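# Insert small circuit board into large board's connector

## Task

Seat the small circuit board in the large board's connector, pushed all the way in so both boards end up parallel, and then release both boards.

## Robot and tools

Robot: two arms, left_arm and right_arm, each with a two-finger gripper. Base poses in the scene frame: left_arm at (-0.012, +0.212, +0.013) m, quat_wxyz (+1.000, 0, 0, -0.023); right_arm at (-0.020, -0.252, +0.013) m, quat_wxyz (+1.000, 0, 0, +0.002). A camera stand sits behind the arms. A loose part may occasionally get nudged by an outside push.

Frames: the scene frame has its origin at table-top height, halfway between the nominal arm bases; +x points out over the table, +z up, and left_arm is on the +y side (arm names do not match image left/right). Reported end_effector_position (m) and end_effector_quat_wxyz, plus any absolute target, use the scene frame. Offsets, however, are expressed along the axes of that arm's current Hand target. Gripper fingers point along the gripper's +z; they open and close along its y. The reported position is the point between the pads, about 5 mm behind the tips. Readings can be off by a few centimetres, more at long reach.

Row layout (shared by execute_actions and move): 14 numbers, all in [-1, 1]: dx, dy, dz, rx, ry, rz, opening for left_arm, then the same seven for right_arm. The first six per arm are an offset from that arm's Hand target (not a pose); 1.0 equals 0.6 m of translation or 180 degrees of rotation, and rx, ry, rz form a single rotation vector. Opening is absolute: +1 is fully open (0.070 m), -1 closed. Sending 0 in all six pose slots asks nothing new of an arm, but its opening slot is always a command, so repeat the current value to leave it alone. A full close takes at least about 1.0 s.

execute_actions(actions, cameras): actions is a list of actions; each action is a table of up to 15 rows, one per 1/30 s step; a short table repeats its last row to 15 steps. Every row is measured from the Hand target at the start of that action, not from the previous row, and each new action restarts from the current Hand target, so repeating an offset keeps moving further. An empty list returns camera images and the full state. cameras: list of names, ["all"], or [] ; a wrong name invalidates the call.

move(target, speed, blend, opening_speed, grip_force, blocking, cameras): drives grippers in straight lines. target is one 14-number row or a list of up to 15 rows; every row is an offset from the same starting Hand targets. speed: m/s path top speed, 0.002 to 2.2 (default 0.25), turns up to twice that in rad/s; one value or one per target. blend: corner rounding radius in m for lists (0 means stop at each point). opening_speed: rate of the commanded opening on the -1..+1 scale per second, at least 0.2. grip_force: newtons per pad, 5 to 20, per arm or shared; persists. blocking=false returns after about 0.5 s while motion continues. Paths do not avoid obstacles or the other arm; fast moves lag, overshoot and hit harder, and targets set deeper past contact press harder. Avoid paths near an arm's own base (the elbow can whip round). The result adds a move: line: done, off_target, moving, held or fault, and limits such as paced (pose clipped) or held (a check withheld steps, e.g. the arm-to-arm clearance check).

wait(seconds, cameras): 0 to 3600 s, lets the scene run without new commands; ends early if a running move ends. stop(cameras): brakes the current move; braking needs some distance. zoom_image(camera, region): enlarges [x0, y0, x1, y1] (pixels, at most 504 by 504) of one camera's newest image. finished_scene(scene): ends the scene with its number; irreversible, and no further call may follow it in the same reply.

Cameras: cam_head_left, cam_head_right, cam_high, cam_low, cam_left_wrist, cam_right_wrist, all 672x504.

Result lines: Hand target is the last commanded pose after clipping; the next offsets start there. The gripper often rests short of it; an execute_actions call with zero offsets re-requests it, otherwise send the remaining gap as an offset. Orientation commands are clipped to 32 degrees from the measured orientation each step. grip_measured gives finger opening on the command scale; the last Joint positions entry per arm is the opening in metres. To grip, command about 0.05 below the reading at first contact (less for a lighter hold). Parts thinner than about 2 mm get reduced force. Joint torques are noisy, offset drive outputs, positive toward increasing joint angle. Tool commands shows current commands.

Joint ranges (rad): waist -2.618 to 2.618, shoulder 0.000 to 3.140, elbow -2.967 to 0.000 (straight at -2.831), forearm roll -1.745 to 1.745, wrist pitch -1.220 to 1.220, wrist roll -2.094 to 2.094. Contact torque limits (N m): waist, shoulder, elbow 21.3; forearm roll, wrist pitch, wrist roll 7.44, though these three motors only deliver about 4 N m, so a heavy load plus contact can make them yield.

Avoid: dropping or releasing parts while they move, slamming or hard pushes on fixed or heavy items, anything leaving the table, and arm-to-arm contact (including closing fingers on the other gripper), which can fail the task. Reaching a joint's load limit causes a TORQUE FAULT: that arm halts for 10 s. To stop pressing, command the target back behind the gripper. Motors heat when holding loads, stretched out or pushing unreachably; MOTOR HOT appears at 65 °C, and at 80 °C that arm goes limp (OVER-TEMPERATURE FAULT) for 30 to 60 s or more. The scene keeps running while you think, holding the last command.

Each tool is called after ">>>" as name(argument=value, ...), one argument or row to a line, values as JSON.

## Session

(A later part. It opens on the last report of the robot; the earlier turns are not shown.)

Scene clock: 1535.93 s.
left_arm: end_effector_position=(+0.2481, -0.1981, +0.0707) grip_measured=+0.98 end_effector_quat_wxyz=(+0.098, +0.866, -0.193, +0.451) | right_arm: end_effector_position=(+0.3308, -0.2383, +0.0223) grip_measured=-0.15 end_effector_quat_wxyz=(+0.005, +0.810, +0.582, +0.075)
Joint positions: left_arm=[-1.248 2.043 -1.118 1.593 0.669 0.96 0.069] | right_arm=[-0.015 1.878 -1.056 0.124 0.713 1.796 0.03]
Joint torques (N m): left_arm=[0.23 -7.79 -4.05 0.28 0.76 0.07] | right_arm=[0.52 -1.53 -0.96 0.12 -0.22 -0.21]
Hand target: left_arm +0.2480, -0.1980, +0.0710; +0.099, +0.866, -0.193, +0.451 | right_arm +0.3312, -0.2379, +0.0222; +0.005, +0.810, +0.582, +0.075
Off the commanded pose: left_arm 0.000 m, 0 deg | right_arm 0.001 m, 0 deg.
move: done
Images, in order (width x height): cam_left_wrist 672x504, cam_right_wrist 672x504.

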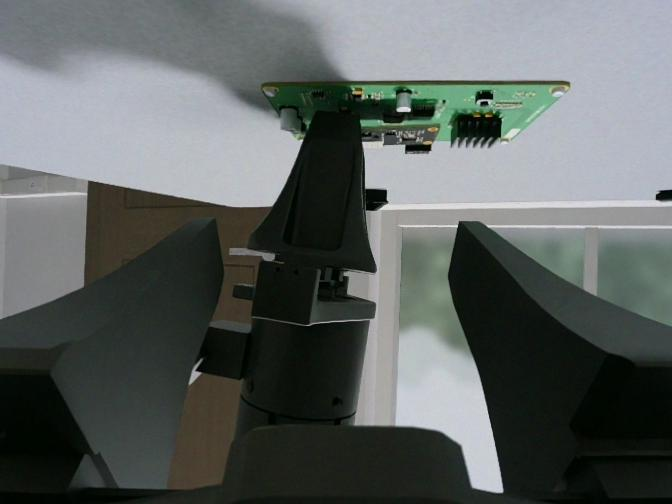

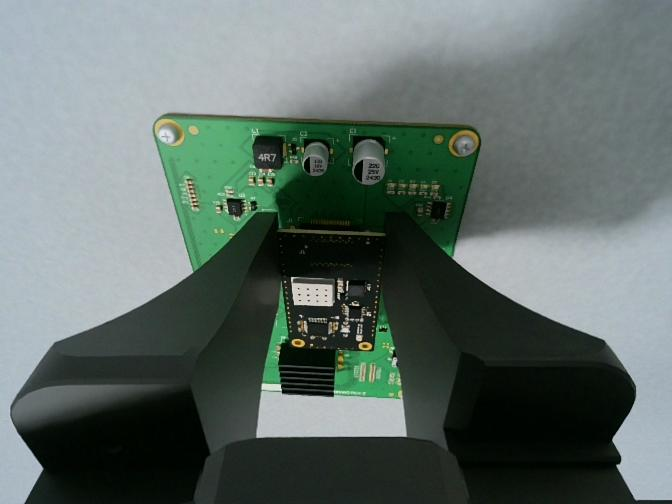

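>>> move(
  target=[
    [0,0,0,0,0,0,1,0.0004,0.0002,-0.0045,0,0,0,-0.25],
    [0,0,0,0,0,0,1,0.0009,0.0008,-0.0025,0,0,0,-0.25],
  ],
  speed=0.04,
  cameras=["cam_right_wrist","cam_left_wrist"],
)

>>> zoom_image(
  camera="cam_right_wrist",
  region=[270, 195, 400, 285],
)

>>> zoom_image(
  camera="cam_left_wrist",
  region=[330, 80, 530, 180],
)

Scene clock: 1541.77 s.
left_arm: end_effector_position=(+0.2481, -0.1981, +0.0707) grip_measured=+0.98 end_effector_quat_wxyz=(+0.098, +0.866, -0.193, +0.451) | right_arm: end_effector_position=(+0.3309, -0.2380, +0.0233) grip_measured=-0.15 end_effector_quat_wxyz=(+0.004, +0.809, +0.582, +0.074)
Joint positions: left_arm=[-1.248 2.043 -1.118 1.593 0.669 0.96 0.069] | right_arm=[-0.015 1.877 -1.06 0.123 0.72 1.796 0.03]
Joint torques (N m): left_arm=[0.2 -7.76 -4.01 0.27 0.76 0.06] | right_arm=[0.42 -5.4 -3.45 0.14 -0.23 0.22]
Hand target: left_arm +0.2480, -0.1980, +0.0710; +0.099, +0.866, -0.193, +0.451 | right_arm +0.3316, -0.2377, +0.0237; +0.005, +0.810, +0.582, +0.075
Off the commanded pose: left_arm 0.000 m, 0 deg | right_arm 0.001 m, 0 deg.
move: done
Images, in order (width x height): cam_left_wrist 672x504, cam_right_wrist 672x504.

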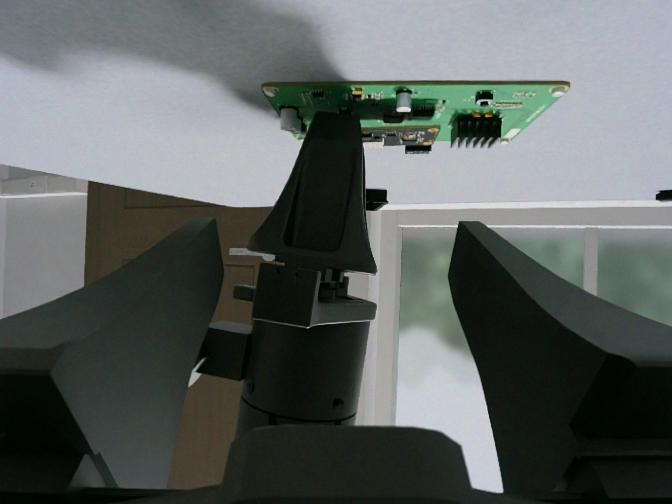

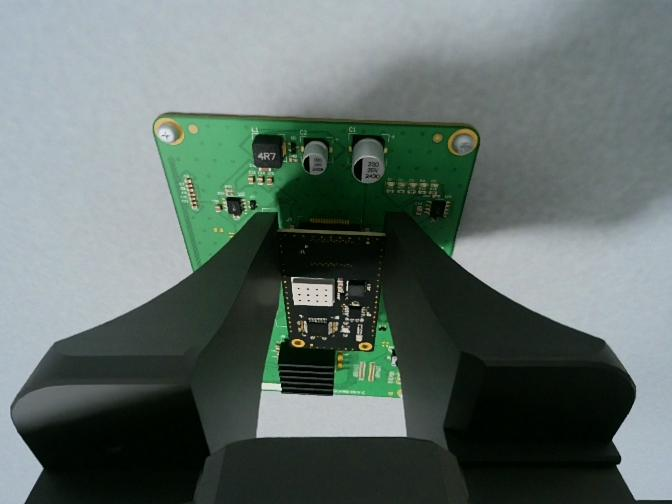

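Scaled by 3.877 from the camera's image (finer frame: 960x720).

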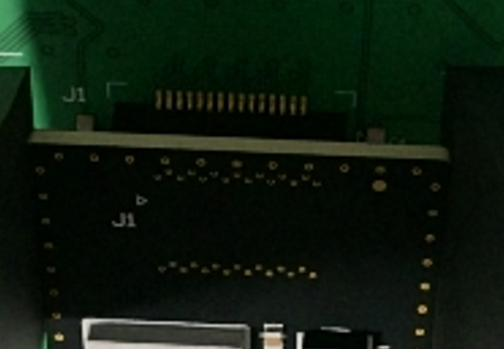

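Scaled by 2.520 from the camera's image (finer frame: 960x720).

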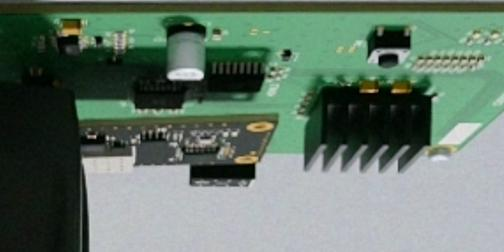

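>>> move(
  target=[
    [0,0,0,0,0,0,1,0.0004,0.0004,-0.005,0,0,0,-0.25],
    [0,0,0,0,0,0,1,0.0004,0.0004,-0.002,0,0,0,-0.25],
  ],
  speed=0.05,
  cameras=["cam_right_wrist","cam_left_wrist"],
)

>>> zoom_image(
  camera="cam_right_wrist",
  region=[270, 195, 400, 285],
)

>>> zoom_image(
  camera="cam_left_wrist",
  region=[330, 80, 530, 180],
)

Scene clock: 1545.97 s.
left_arm: end_effector_position=(+0.2481, -0.1981, +0.0707) grip_measured=+0.98 end_effector_quat_wxyz=(+0.098, +0.866, -0.193, +0.451) | right_arm: end_effector_position=(+0.3325, -0.2376, +0.0258) grip_measured=-0.15 end_effector_quat_wxyz=(+0.006, +0.809, +0.582, +0.077)
Joint positions: left_arm=[-1.248 2.043 -1.118 1.593 0.669 0.96 0.069] | right_arm=[-0.014 1.873 -1.065 0.123 0.723 1.798 0.03]
Joint torques (N m): left_arm=[0.2 -7.71 -4.02 0.28 0.76 0.07] | right_arm=[0.04 -4.49 -2.27 0.11 -0.01 -0.2]
Hand target: left_arm +0.2480, -0.1980, +0.0710; +0.099, +0.866, -0.193, +0.451 | right_arm +0.3318, -0.2376, +0.0250; +0.005, +0.810, +0.582, +0.075
Off the commanded pose: left_arm 0.000 m, 0 deg | right_arm 0.001 m, 0 deg.
move: done
Images, in order (width x height): cam_left_wrist 672x504, cam_right_wrist 672x504.

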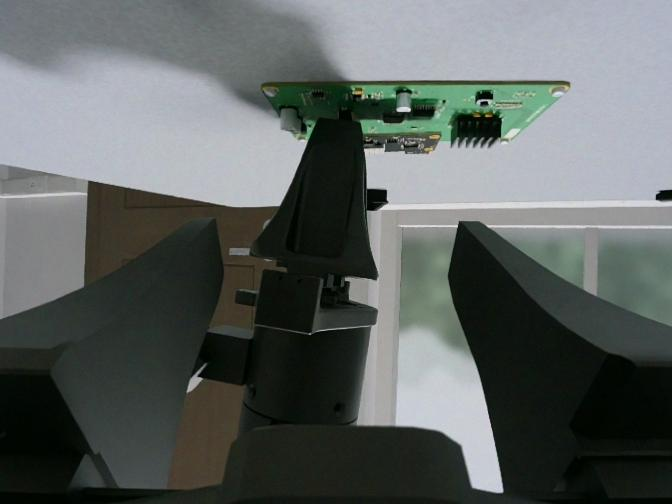

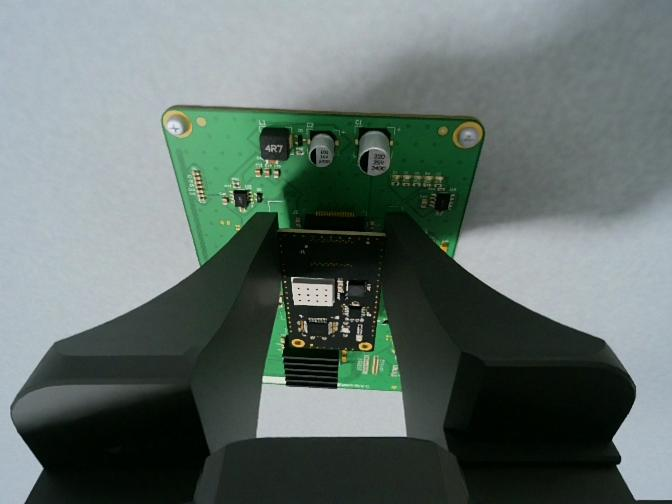

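Scaled by 3.877 from the camera's image (finer frame: 960x720).

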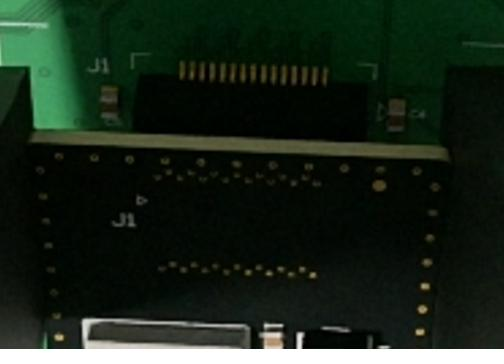

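Scaled by 2.520 from the camera's image (finer frame: 960x720).

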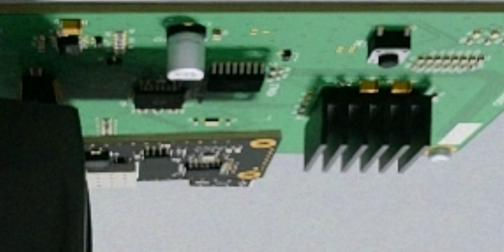

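>>> move(
  target=[
    [0,0,0,0,0,0,1,-0.0002,-0.0001,0.0018,0,0.011,0,-0.25],
    [0,0,0,0,0,0,1,-0.0004,-0.0001,0.0038,0,0.011,0,-0.25],
  ],
  speed=0.04,
  cameras=["cam_right_wrist","cam_left_wrist"],
)

>>> zoom_image(
  camera="cam_right_wrist",
  region=[270, 195, 400, 285],
)

>>> zoom_image(
  camera="cam_left_wrist",
  region=[330, 80, 530, 180],
)

Scene clock: 1553.70 s.
left_arm: end_effector_position=(+0.2481, -0.1981, +0.0707) grip_measured=+0.98 end_effector_quat_wxyz=(+0.098, +0.866, -0.193, +0.451) | right_arm: end_effector_position=(+0.3324, -0.2376, +0.0234) grip_measured=-0.15 end_effector_quat_wxyz=(-0.004, +0.808, +0.582, +0.090)
Joint positions: left_arm=[-1.248 2.043 -1.118 1.593 0.669 0.96 0.069] | right_arm=[-0.036 1.874 -1.05 0.182 0.704 1.73 0.03]
Joint torques (N m): left_arm=[0.2 -7.78 -4.03 0.28 0.76 0.06] | right_arm=[-0.3 -4.4 -2.29 0.15 -0.13 -0.16]
Hand target: left_arm +0.2480, -0.1980, +0.0710; +0.099, +0.866, -0.193, +0.451 | right_arm +0.3319, -0.2377, +0.0227; -0.005, +0.808, +0.582, +0.089
Off the commanded pose: left_arm 0.000 m, 0 deg | right_arm 0.001 m, 0 deg.
move: done
Images, in order (width x height): cam_left_wrist 672x504, cam_right_wrist 672x504.

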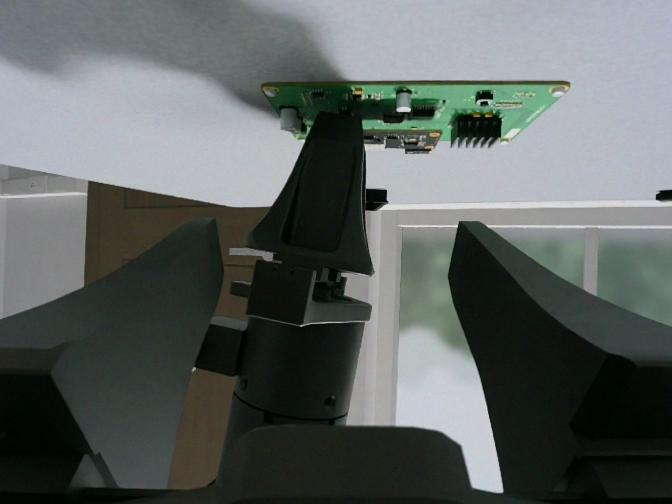

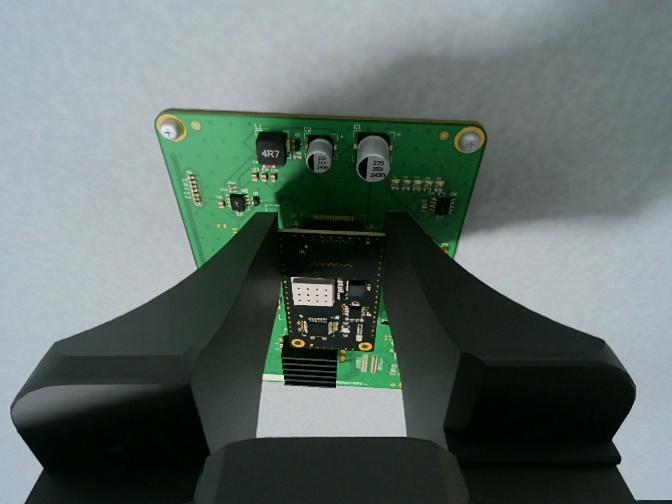

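Scaled by 3.877 from the camera's image (finer frame: 960x720).

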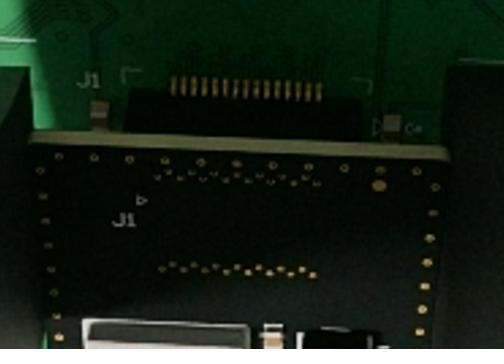

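Scaled by 2.520 from the camera's image (finer frame: 960x720).

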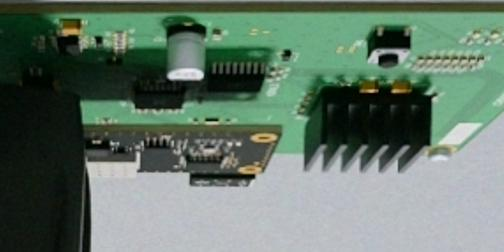

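>>> move(
  target=[0,0,0,0,0,0,1,-0.0002,-0.0001,0.0018,0,0,0,-0.25],
  speed=0.03,
  cameras=["cam_right_wrist","cam_left_wrist"],
)

>>> zoom_image(
  camera="cam_right_wrist",
  region=[270, 195, 400, 285],
)

>>> zoom_image(
  camera="cam_left_wrist",
  region=[330, 80, 530, 180],
)

Scene clock: 1560.23 s.
left_arm: end_effector_position=(+0.2481, -0.1981, +0.0707) grip_measured=+0.98 end_effector_quat_wxyz=(+0.098, +0.866, -0.193, +0.451) | right_arm: end_effector_position=(+0.3328, -0.2375, +0.0226) grip_measured=-0.15 end_effector_quat_wxyz=(-0.005, +0.808, +0.582, +0.091)
Joint positions: left_arm=[-1.248 2.043 -1.118 1.593 0.669 0.96 0.069] | right_arm=[-0.036 1.876 -1.05 0.183 0.701 1.729 0.03]
Joint torques (N m): left_arm=[0.22 -7.75 -4.03 0.28 0.76 0.06] | right_arm=[0.32 -2.43 -1.6 -0.07 -0.25 -0.11]
Hand target: left_arm +0.2480, -0.1980, +0.0710; +0.099, +0.866, -0.193, +0.451 | right_arm +0.3320, -0.2376, +0.0216; -0.005, +0.808, +0.582, +0.089
Off the commanded pose: left_arm 0.000 m, 0 deg | right_arm 0.001 m, 0 deg.
move: done
Images, in order (width x height): cam_left_wrist 672x504, cam_right_wrist 672x504.

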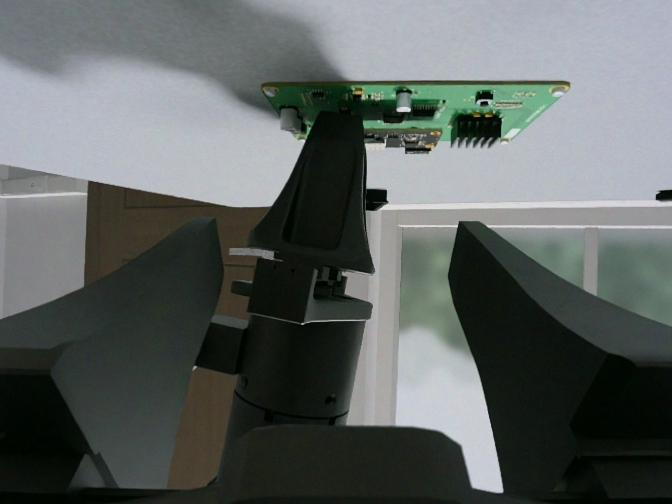

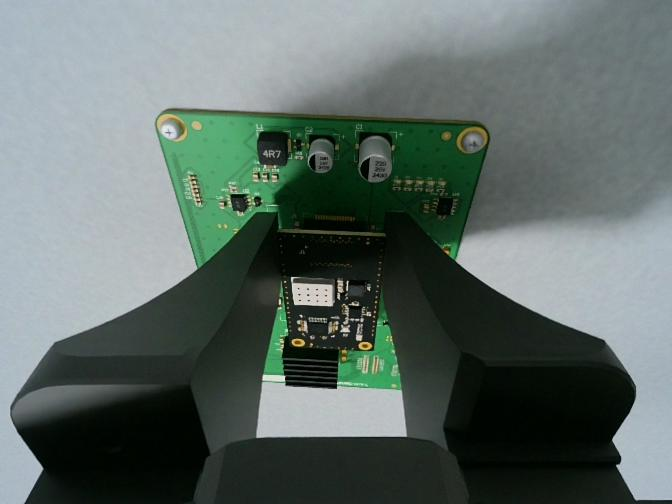

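Scaled by 3.877 from the camera's image (finer frame: 960x720).

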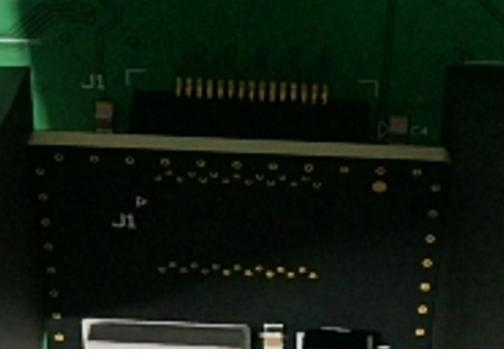

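Scaled by 2.520 from the camera's image (finer frame: 960x720).

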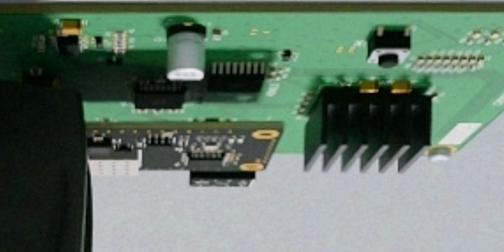

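>>> move(
  target=[
    [0,0,0,0,0,0,1,0.0022,-0.0003,-0.0051,0,0,0,-0.25],
    [0,0,0,0,0,0,1,0.0019,-0.0005,-0.0021,0,0,0,-0.25],
  ],
  speed=0.04,
  cameras=["cam_right_wrist","cam_left_wrist"],
)

>>> zoom_image(
  camera="cam_right_wrist",
  region=[270, 195, 400, 285],
)

>>> zoom_image(
  camera="cam_left_wrist",
  region=[330, 80, 530, 180],
)

Scene clock: 1581.93 s.
left_arm: end_effector_position=(+0.2481, -0.1981, +0.0707) grip_measured=+0.98 end_effector_quat_wxyz=(+0.098, +0.866, -0.193, +0.451) | right_arm: end_effector_position=(+0.3329, -0.2367, +0.0241) grip_measured=-0.15 end_effector_quat_wxyz=(-0.004, +0.808, +0.582, +0.091)
Joint positions: left_arm=[-1.248 2.043 -1.118 1.593 0.669 0.96 0.069] | right_arm=[-0.033 1.872 -1.051 0.181 0.704 1.735 0.03]
Joint torques (N m): left_arm=[0.22 -7.72 -4.06 0.29 0.76 0.05] | right_arm=[0.3 -4.6 -2 0.16 -0.02 -0.23]
Hand target: left_arm +0.2480, -0.1980, +0.0710; +0.099, +0.866, -0.193, +0.451 | right_arm +0.3319, -0.2366, +0.0230; -0.005, +0.808, +0.582, +0.089
Off the commanded pose: left_arm 0.000 m, 0 deg | right_arm 0.001 m, 0 deg.
move: done
Images, in order (width x height): cam_left_wrist 672x504, cam_right_wrist 672x504.

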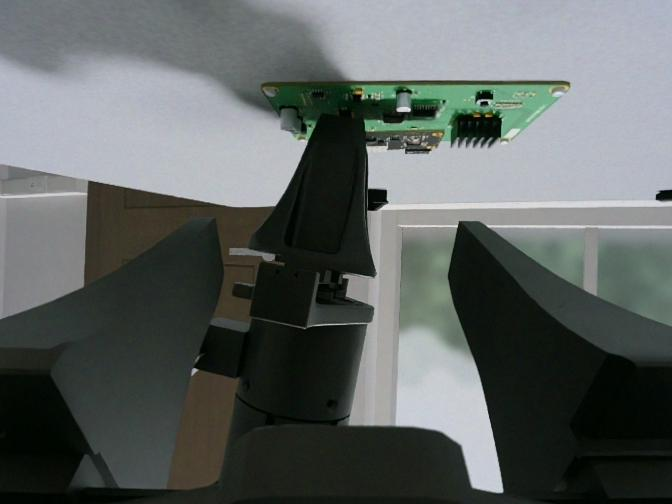

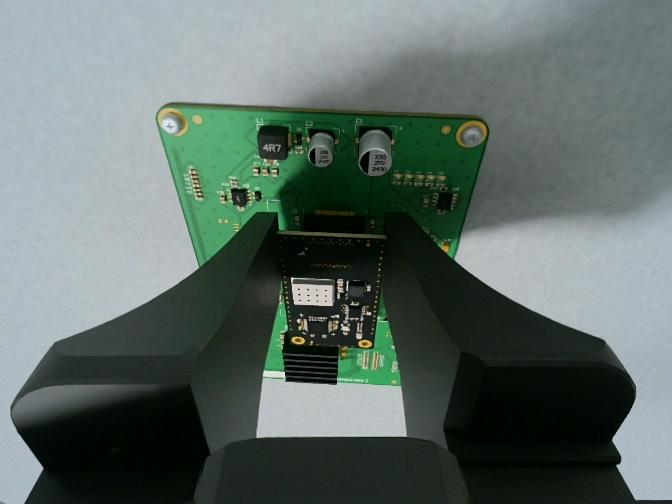

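Scaled by 3.877 from the camera's image (finer frame: 960x720).

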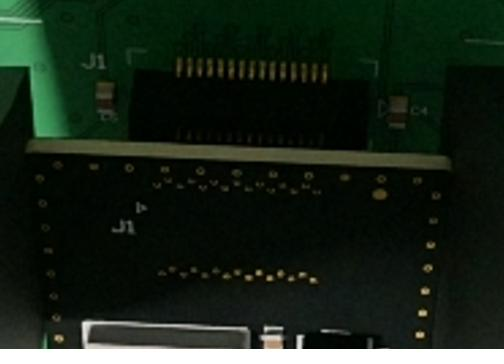

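Scaled by 2.520 from the camera's image (finer frame: 960x720).

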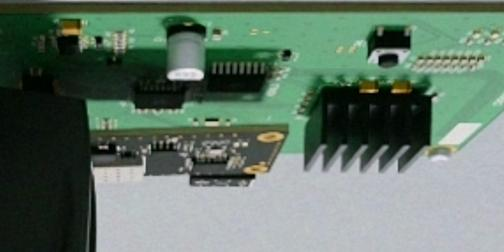

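>>> move(
  target=[
    [0,0,0,0,0,0,1,0.0006,0.0004,-0.0041,0,0,0,-0.25],
    [0,0,0,0,0,0,1,-0.0047,0.0005,-0.0045,0,0.013,0,-0.25],
    [0,0,0,0,0,0,1,-0.00515,0.0004,-0.0033,0,0.013,0,-0.25],
  ],
  speed=0.04,
  cameras=["cam_right_wrist","cam_left_wrist"],
)

>>> zoom_image(
  camera="cam_right_wrist",
  region=[270, 195, 400, 285],
)

>>> zoom_image(
  camera="cam_left_wrist",
  region=[330, 80, 530, 180],
)

Scene clock: 1611.50 s.
left_arm: end_effector_position=(+0.2481, -0.1981, +0.0707) grip_measured=+0.98 end_effector_quat_wxyz=(+0.098, +0.866, -0.193, +0.451) | right_arm: end_effector_position=(+0.3310, -0.2398, +0.0248) grip_measured=-0.15 end_effector_quat_wxyz=(-0.017, +0.806, +0.582, +0.106)
Joint positions: left_arm=[-1.248 2.043 -1.118 1.593 0.669 0.96 0.069] | right_arm=[-0.07 1.865 -1.035 0.252 0.7 1.643 0.03]
Joint torques (N m): left_arm=[0.21 -7.75 -4.04 0.3 0.76 0.04] | right_arm=[-0.65 -4.6 -2.09 0.17 -0.17 -0.15]
Hand target: left_arm +0.2480, -0.1980, +0.0710; +0.099, +0.866, -0.193, +0.451 | right_arm +0.3309, -0.2398, +0.0245; -0.017, +0.806, +0.582, +0.106
Off the commanded pose: left_arm 0.000 m, 0 deg | right_arm 0.000 m, 0 deg.
move: done
Images, in order (width x height): cam_left_wrist 672x504, cam_right_wrist 672x504.

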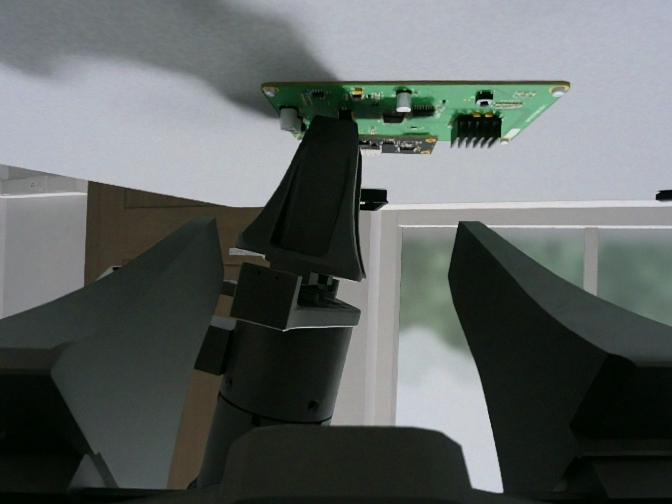

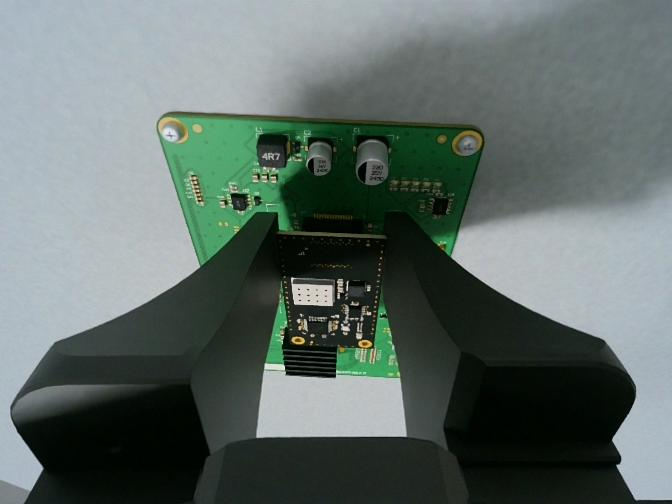

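Scaled by 3.877 from the camera's image (finer frame: 960x720).

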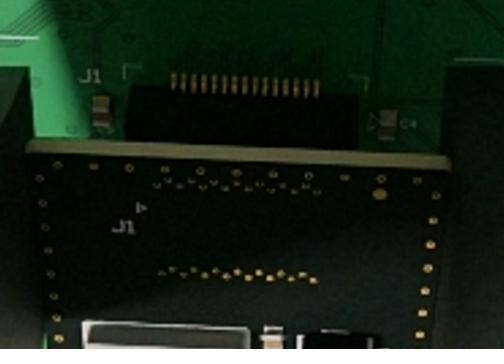

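Scaled by 2.520 from the camera's image (finer frame: 960x720).

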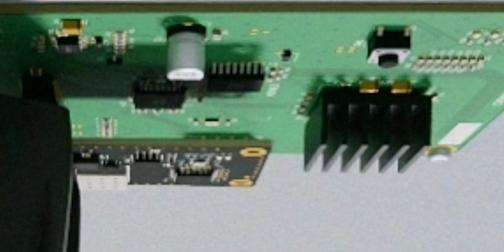

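>>> move(
  target=[0,0,0,0,0,0,1,-0.0025,0,0.0029,0,-0.003,0,-0.25],
  speed=0.03,
  cameras=["cam_right_wrist","cam_left_wrist"],
)

>>> zoom_image(
  camera="cam_right_wrist",
  region=[270, 195, 400, 285],
)

>>> zoom_image(
  camera="cam_left_wrist",
  region=[330, 80, 530, 180],
)

Scene clock: 1625.10 s.
left_arm: end_effector_position=(+0.2481, -0.1981, +0.0707) grip_measured=+0.98 end_effector_quat_wxyz=(+0.098, +0.866, -0.193, +0.451) | right_arm: end_effector_position=(+0.3309, -0.2412, +0.0226) grip_measured=-0.15 end_effector_quat_wxyz=(-0.014, +0.807, +0.582, +0.102)
Joint positions: left_arm=[-1.248 2.043 -1.118 1.593 0.669 0.96 0.069] | right_arm=[-0.068 1.87 -1.035 0.238 0.696 1.655 0.03]
Joint torques (N m): left_arm=[0.24 -7.72 -4.07 0.29 0.75 0.04] | right_arm=[0.2 -4.89 -2.16 0.25 -0.2 0.2]
Hand target: left_arm +0.2480, -0.1980, +0.0710; +0.099, +0.866, -0.193, +0.451 | right_arm +0.3307, -0.2410, +0.0225; -0.014, +0.807, +0.582, +0.102
Off the commanded pose: left_arm 0.000 m, 0 deg | right_arm 0.000 m, 0 deg.
move: done
Images, in order (width x height): cam_left_wrist 672x504, cam_right_wrist 672x504.

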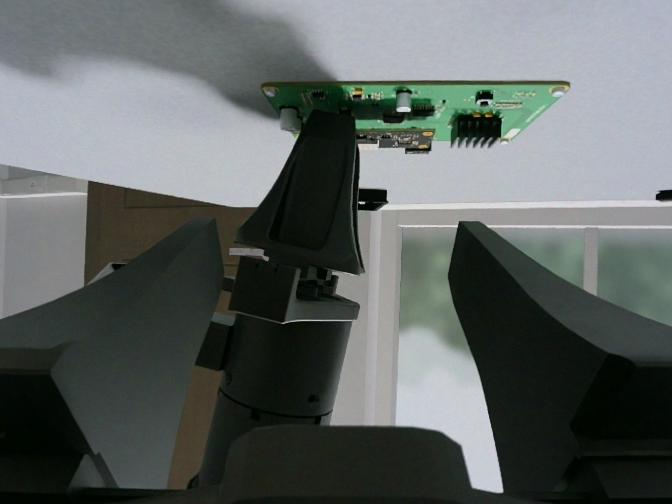

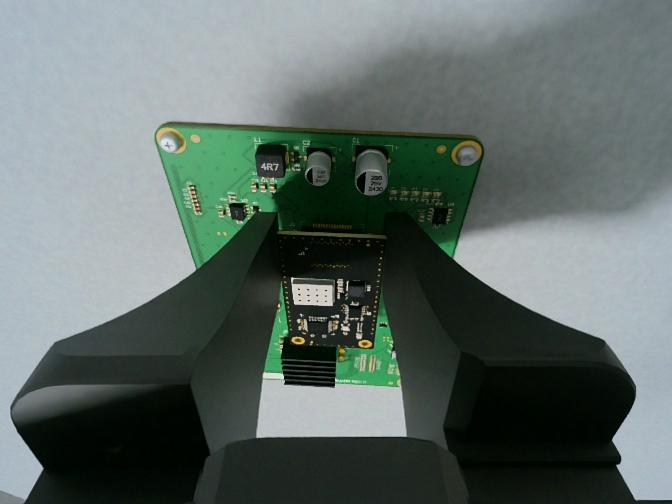

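Scaled by 3.877 from the camera's image (finer frame: 960x720).

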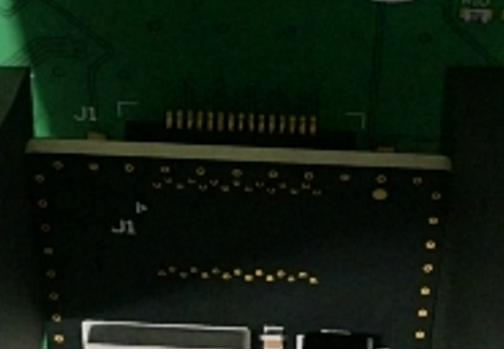

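Scaled by 2.520 from the camera's image (finer frame: 960x720).

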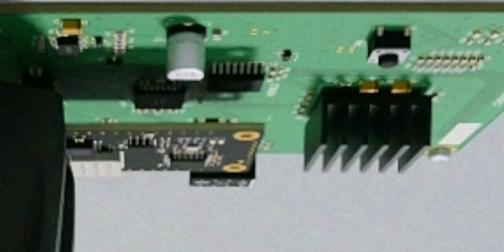

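>>> move(
  target=[0,0,0,0,0,0,1,0.0001,0,0.0017,0,0,0,-0.25],
  speed=0.03,
  cameras=["cam_right_wrist","cam_left_wrist"],
)

>>> zoom_image(
  camera="cam_right_wrist",
  region=[270, 195, 400, 285],
)

>>> zoom_image(
  camera="cam_left_wrist",
  region=[330, 80, 530, 180],
)

Scene clock: 1629.77 s.
left_arm: end_effector_position=(+0.2481, -0.1981, +0.0707) grip_measured=+0.98 end_effector_quat_wxyz=(+0.098, +0.866, -0.193, +0.451) | right_arm: end_effector_position=(+0.3313, -0.2409, +0.0222) grip_measured=-0.15 end_effector_quat_wxyz=(-0.014, +0.807, +0.582, +0.103)
Joint positions: left_arm=[-1.248 2.043 -1.118 1.593 0.669 0.96 0.069] | right_arm=[-0.067 1.871 -1.034 0.239 0.692 1.655 0.03]
Joint torques (N m): left_arm=[0.23 -7.73 -4.05 0.3 0.75 0.04] | right_arm=[0.35 -4.01 -2.07 0.13 -0.02 -0.16]
Hand target: left_arm +0.2480, -0.1980, +0.0710; +0.099, +0.866, -0.193, +0.451 | right_arm +0.3309, -0.2408, +0.0215; -0.014, +0.807, +0.582, +0.102
Off the commanded pose: left_arm 0.000 m, 0 deg | right_arm 0.001 m, 0 deg.
move: done
Images, in order (width x height): cam_left_wrist 672x504, cam_right_wrist 672x504.

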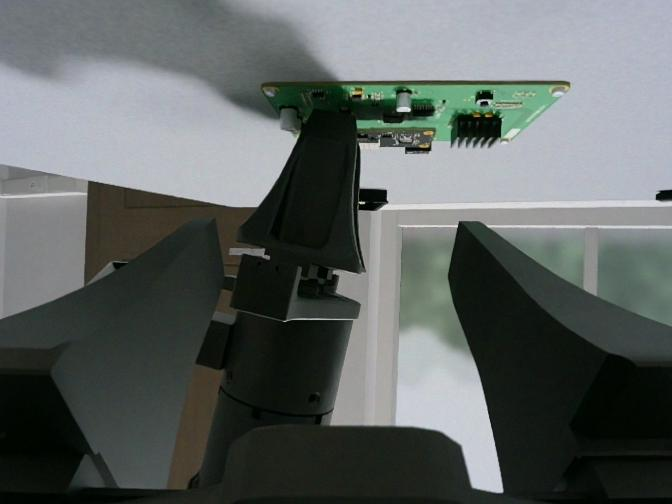

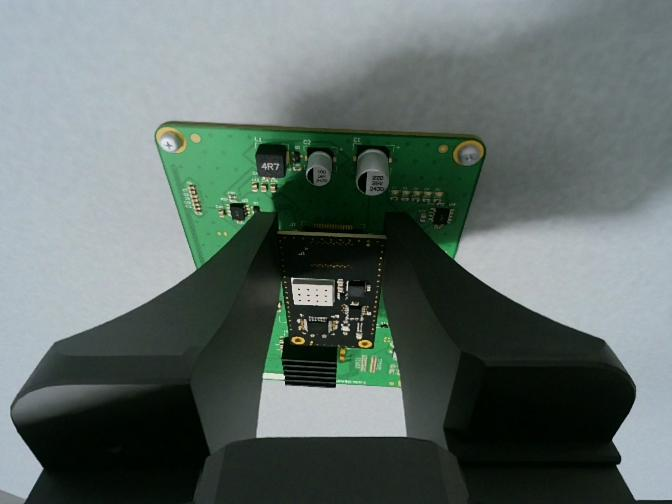

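Scaled by 3.877 from the camera's image (finer frame: 960x720).

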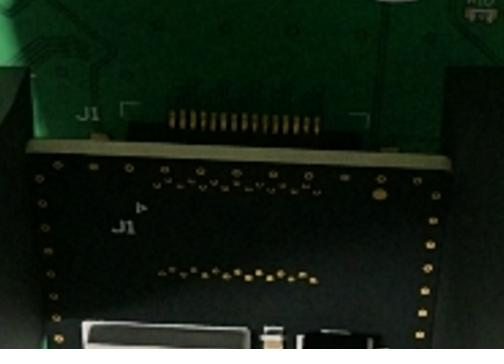

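Scaled by 2.520 from the camera's image (finer frame: 960x720).

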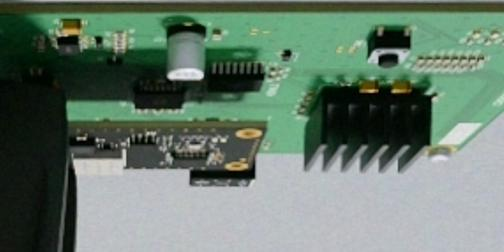

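>>> move(
  target=[
    [0,0,0,0,0,0,1,0.0003,-0.0003,0.0002,0,0,0,-0.25],
    [0,0,0,0,0,0,1,0.0006,-0.0004,0.0013,0,0,0,-0.25],
  ],
  speed=0.02,
  cameras=["cam_right_wrist","cam_left_wrist"],
)

>>> zoom_image(
  camera="cam_right_wrist",
  region=[270, 195, 400, 285],
)

>>> zoom_image(
  camera="cam_left_wrist",
  region=[330, 80, 530, 180],
)

Scene clock: 1636.97 s.
left_arm: end_effector_position=(+0.2481, -0.1981, +0.0707) grip_measured=+0.98 end_effector_quat_wxyz=(+0.098, +0.866, -0.193, +0.451) | right_arm: end_effector_position=(+0.3316, -0.2407, +0.0216) grip_measured=-0.16 end_effector_quat_wxyz=(-0.013, +0.806, +0.582, +0.103)
Joint positions: left_arm=[-1.248 2.043 -1.118 1.593 0.669 0.96 0.069] | right_arm=[-0.066 1.873 -1.034 0.239 0.689 1.655 0.03]
Joint torques (N m): left_arm=[0.22 -7.73 -4.04 0.29 0.76 0.03] | right_arm=[0.69 -0.38 0.29 0.03 -0.11 0.22]
Hand target: left_arm +0.2480, -0.1980, +0.0710; +0.099, +0.866, -0.193, +0.451 | right_arm +0.3309, -0.2402, +0.0208; -0.014, +0.807, +0.582, +0.102
Off the commanded pose: left_arm 0.000 m, 0 deg | right_arm 0.001 m, 0 deg.
move: done
Images, in order (width x height): cam_left_wrist 672x504, cam_right_wrist 672x504.

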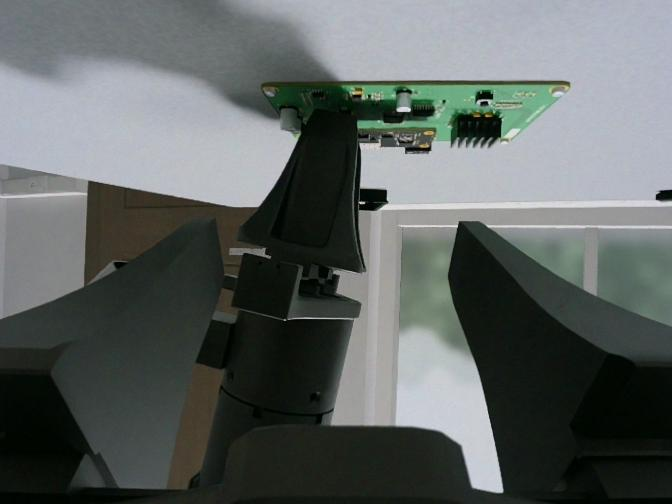

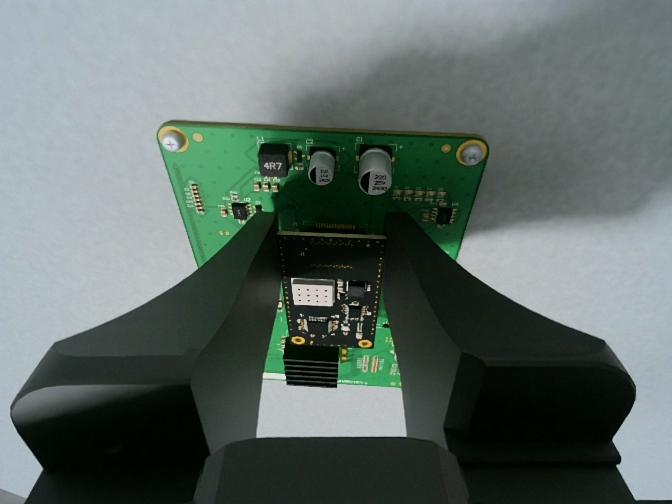

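Scaled by 3.877 from the camera's image (finer frame: 960x720).

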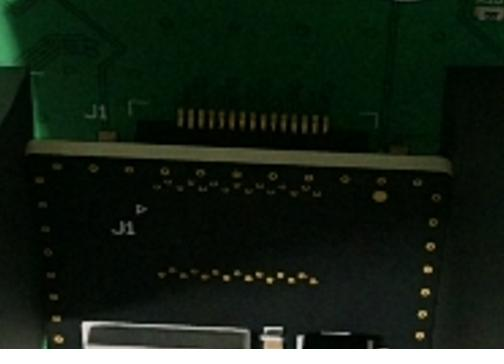

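Scaled by 2.520 from the camera's image (finer frame: 960x720).

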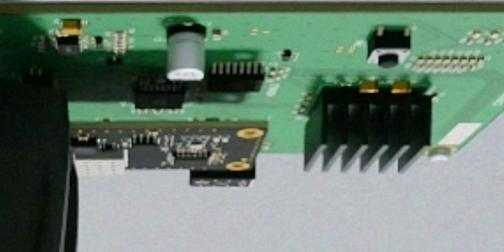

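>>> move(
  target=[
    [0,0,0,0,0,0,1,0.0001,-0.0012,-0.0012,0,0,0,-0.25],
    [0,0,0,0,0,0,1,0,-0.0012,0.0003,0,0,0,-0.25],
  ],
  speed=0.02,
  cameras=["cam_right_wrist","cam_left_wrist"],
)

>>> zoom_image(
  camera="cam_right_wrist",
  region=[270, 195, 400, 285],
)

>>> zoom_image(
  camera="cam_left_wrist",
  region=[330, 80, 530, 180],
)

Scene clock: 1641.63 s.
left_arm: end_effector_position=(+0.2481, -0.1981, +0.0707) grip_measured=+0.98 end_effector_quat_wxyz=(+0.098, +0.866, -0.193, +0.451) | right_arm: end_effector_position=(+0.3299, -0.2404, +0.0206) grip_measured=-0.15 end_effector_quat_wxyz=(-0.015, +0.807, +0.582, +0.101)
Joint positions: left_arm=[-1.248 2.043 -1.118 1.593 0.669 0.96 0.069] | right_arm=[-0.065 1.872 -1.029 0.239 0.688 1.656 0.03]
Joint torques (N m): left_arm=[0.27 -7.76 -4.04 0.3 0.75 0.03] | right_arm=[-0.15 -0.82 0.58 -0.15 -0.01 -0.17]
Hand target: left_arm +0.2480, -0.1980, +0.0710; +0.099, +0.866, -0.193, +0.451 | right_arm +0.3302, -0.2400, +0.0206; -0.014, +0.807, +0.582, +0.102
Off the commanded pose: left_arm 0.000 m, 0 deg | right_arm 0.000 m, 0 deg.
move: done
Images, in order (width x height): cam_left_wrist 672x504, cam_right_wrist 672x504.

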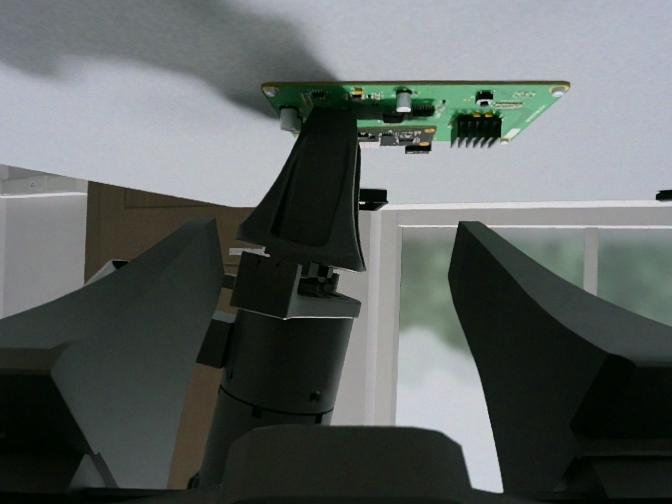

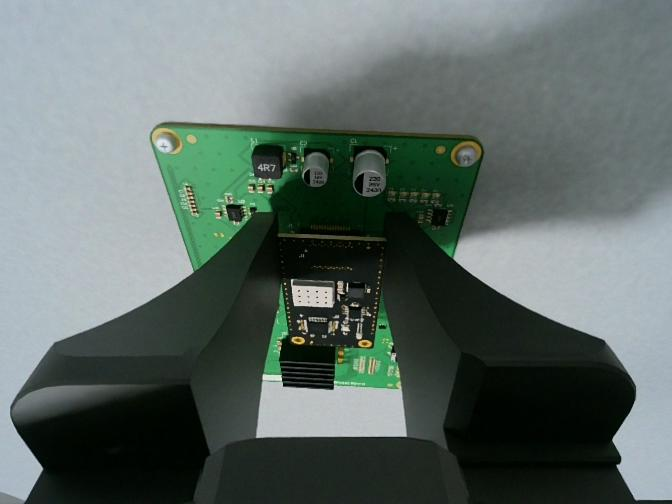

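Scaled by 3.877 from the camera's image (finer frame: 960x720).

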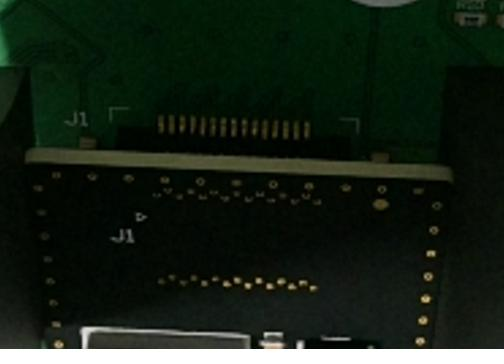

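Scaled by 2.520 from the camera's image (finer frame: 960x720).

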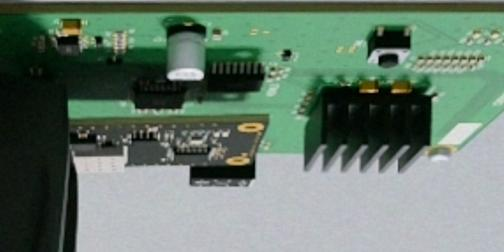

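>>> move(
  target=[
    [0,0,0,0,0,0,1,0.0005,0.0002,-0.0026,0,0,0,-0.25],
    [0,0,0,0,0,0,1,0,0.0011,-0.0024,0,0.012,0,-0.25],
  ],
  speed=0.03,
  cameras=["cam_right_wrist","cam_left_wrist"],
)

>>> zoom_image(
  camera="cam_right_wrist",
  region=[270, 195, 400, 285],
)

>>> zoom_image(
  camera="cam_left_wrist",
  region=[330, 80, 530, 180],
)

Scene clock: 1655.83 s.
left_arm: end_effector_position=(+0.2481, -0.1981, +0.0707) grip_measured=+0.98 end_effector_quat_wxyz=(+0.098, +0.866, -0.193, +0.451) | right_arm: end_effector_position=(+0.3305, -0.2402, +0.0218) grip_measured=-0.15 end_effector_quat_wxyz=(-0.026, +0.804, +0.582, +0.117)
Joint positions: left_arm=[-1.248 2.043 -1.118 1.593 0.669 0.96 0.069] | right_arm=[-0.091 1.87 -1.022 0.306 0.688 1.578 0.03]
Joint torques (N m): left_arm=[0.22 -7.74 -4.04 0.3 0.76 0.03] | right_arm=[-0.49 -6.25 -2.13 0.13 -0.18 0.15]
Hand target: left_arm +0.2480, -0.1980, +0.0710; +0.099, +0.866, -0.193, +0.451 | right_arm +0.3306, -0.2404, +0.0220; -0.025, +0.805, +0.582, +0.117
Off the commanded pose: left_arm 0.000 m, 0 deg | right_arm 0.000 m, 0 deg.
move: done
Images, in order (width x height): cam_left_wrist 672x504, cam_right_wrist 672x504.

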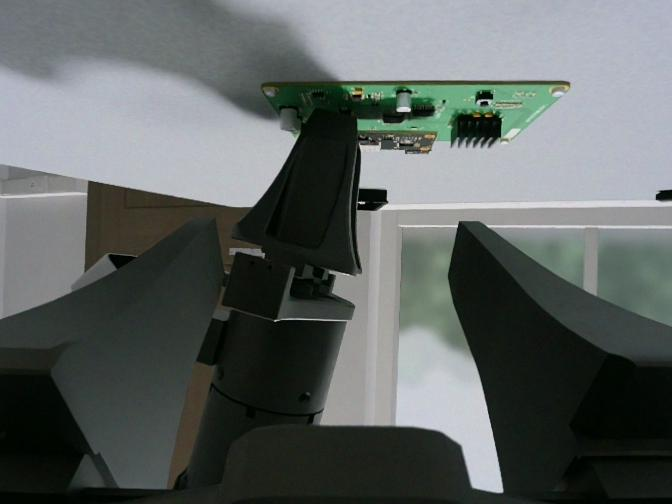

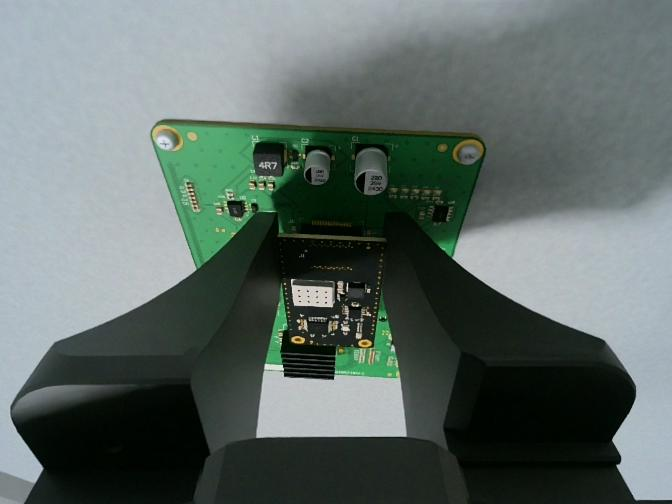

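Scaled by 3.877 from the camera's image (finer frame: 960x720).

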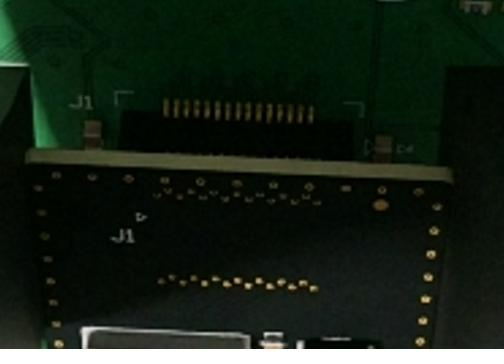

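Scaled by 2.520 from the camera's image (finer frame: 960x720).

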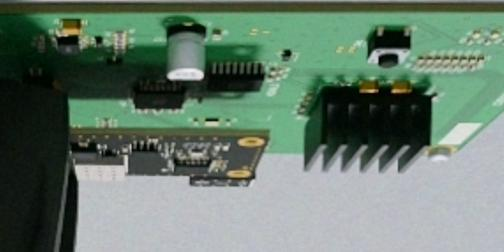

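>>> zoom_image(
  camera="cam_right_wrist",
  region=[295, 210, 375, 250],
)

Scaled by 6.300 from the camera's image (finer frame: 960x720).

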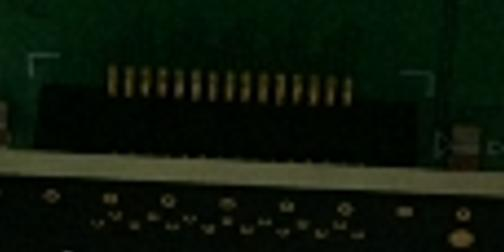

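>>> move(
  target=[0,0,0,0,0,0,1,-0.0003,0.0004,0.0018,0,-0.003,0,-0.25],
  speed=0.02,
  cameras=["cam_right_wrist"],
)

>>> zoom_image(
  camera="cam_right_wrist",
  region=[270, 195, 400, 285],
)

Scene clock: 1677.37 s.
left_arm: end_effector_position=(+0.2481, -0.1981, +0.0707) grip_measured=+0.98 end_effector_quat_wxyz=(+0.098, +0.866, -0.193, +0.451) | right_arm: end_effector_position=(+0.3307, -0.2406, +0.0211) grip_measured=-0.15 end_effector_quat_wxyz=(-0.023, +0.805, +0.582, +0.113)
Joint positions: left_arm=[-1.248 2.043 -1.118 1.593 0.669 0.96 0.069] | right_arm=[-0.085 1.872 -1.024 0.289 0.686 1.597 0.03]
Joint torques (N m): left_arm=[0.23 -7.74 -4.09 0.31 0.75 0.02] | right_arm=[-0.08 -4.7 -3.61 0.22 -0.24 -0.1]
Hand target: left_arm +0.2480, -0.1980, +0.0710; +0.099, +0.866, -0.193, +0.451 | right_arm +0.3310, -0.2404, +0.0210; -0.023, +0.805, +0.582, +0.114
Off the commanded pose: left_arm 0.000 m, 0 deg | right_arm 0.000 m, 0 deg.
move: done

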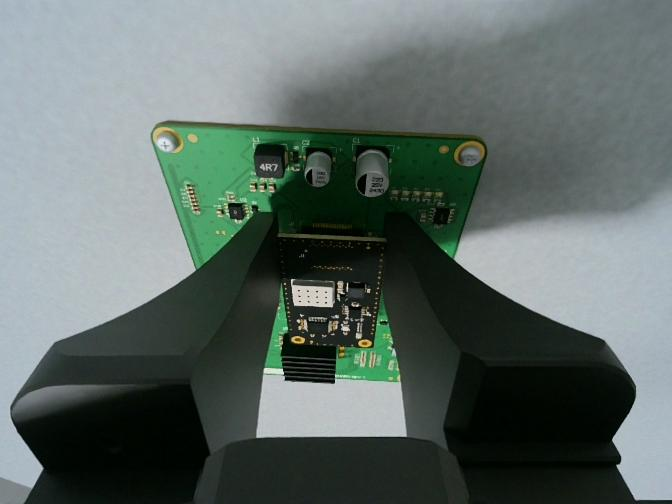

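Scaled by 3.877 from the camera's image (finer frame: 960x720).

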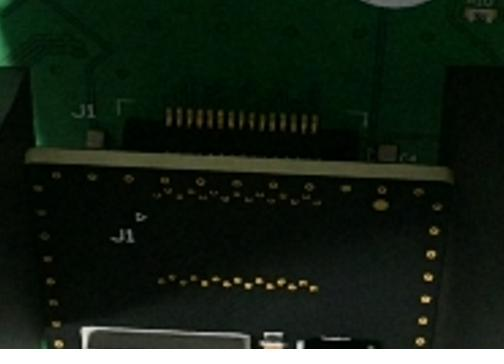

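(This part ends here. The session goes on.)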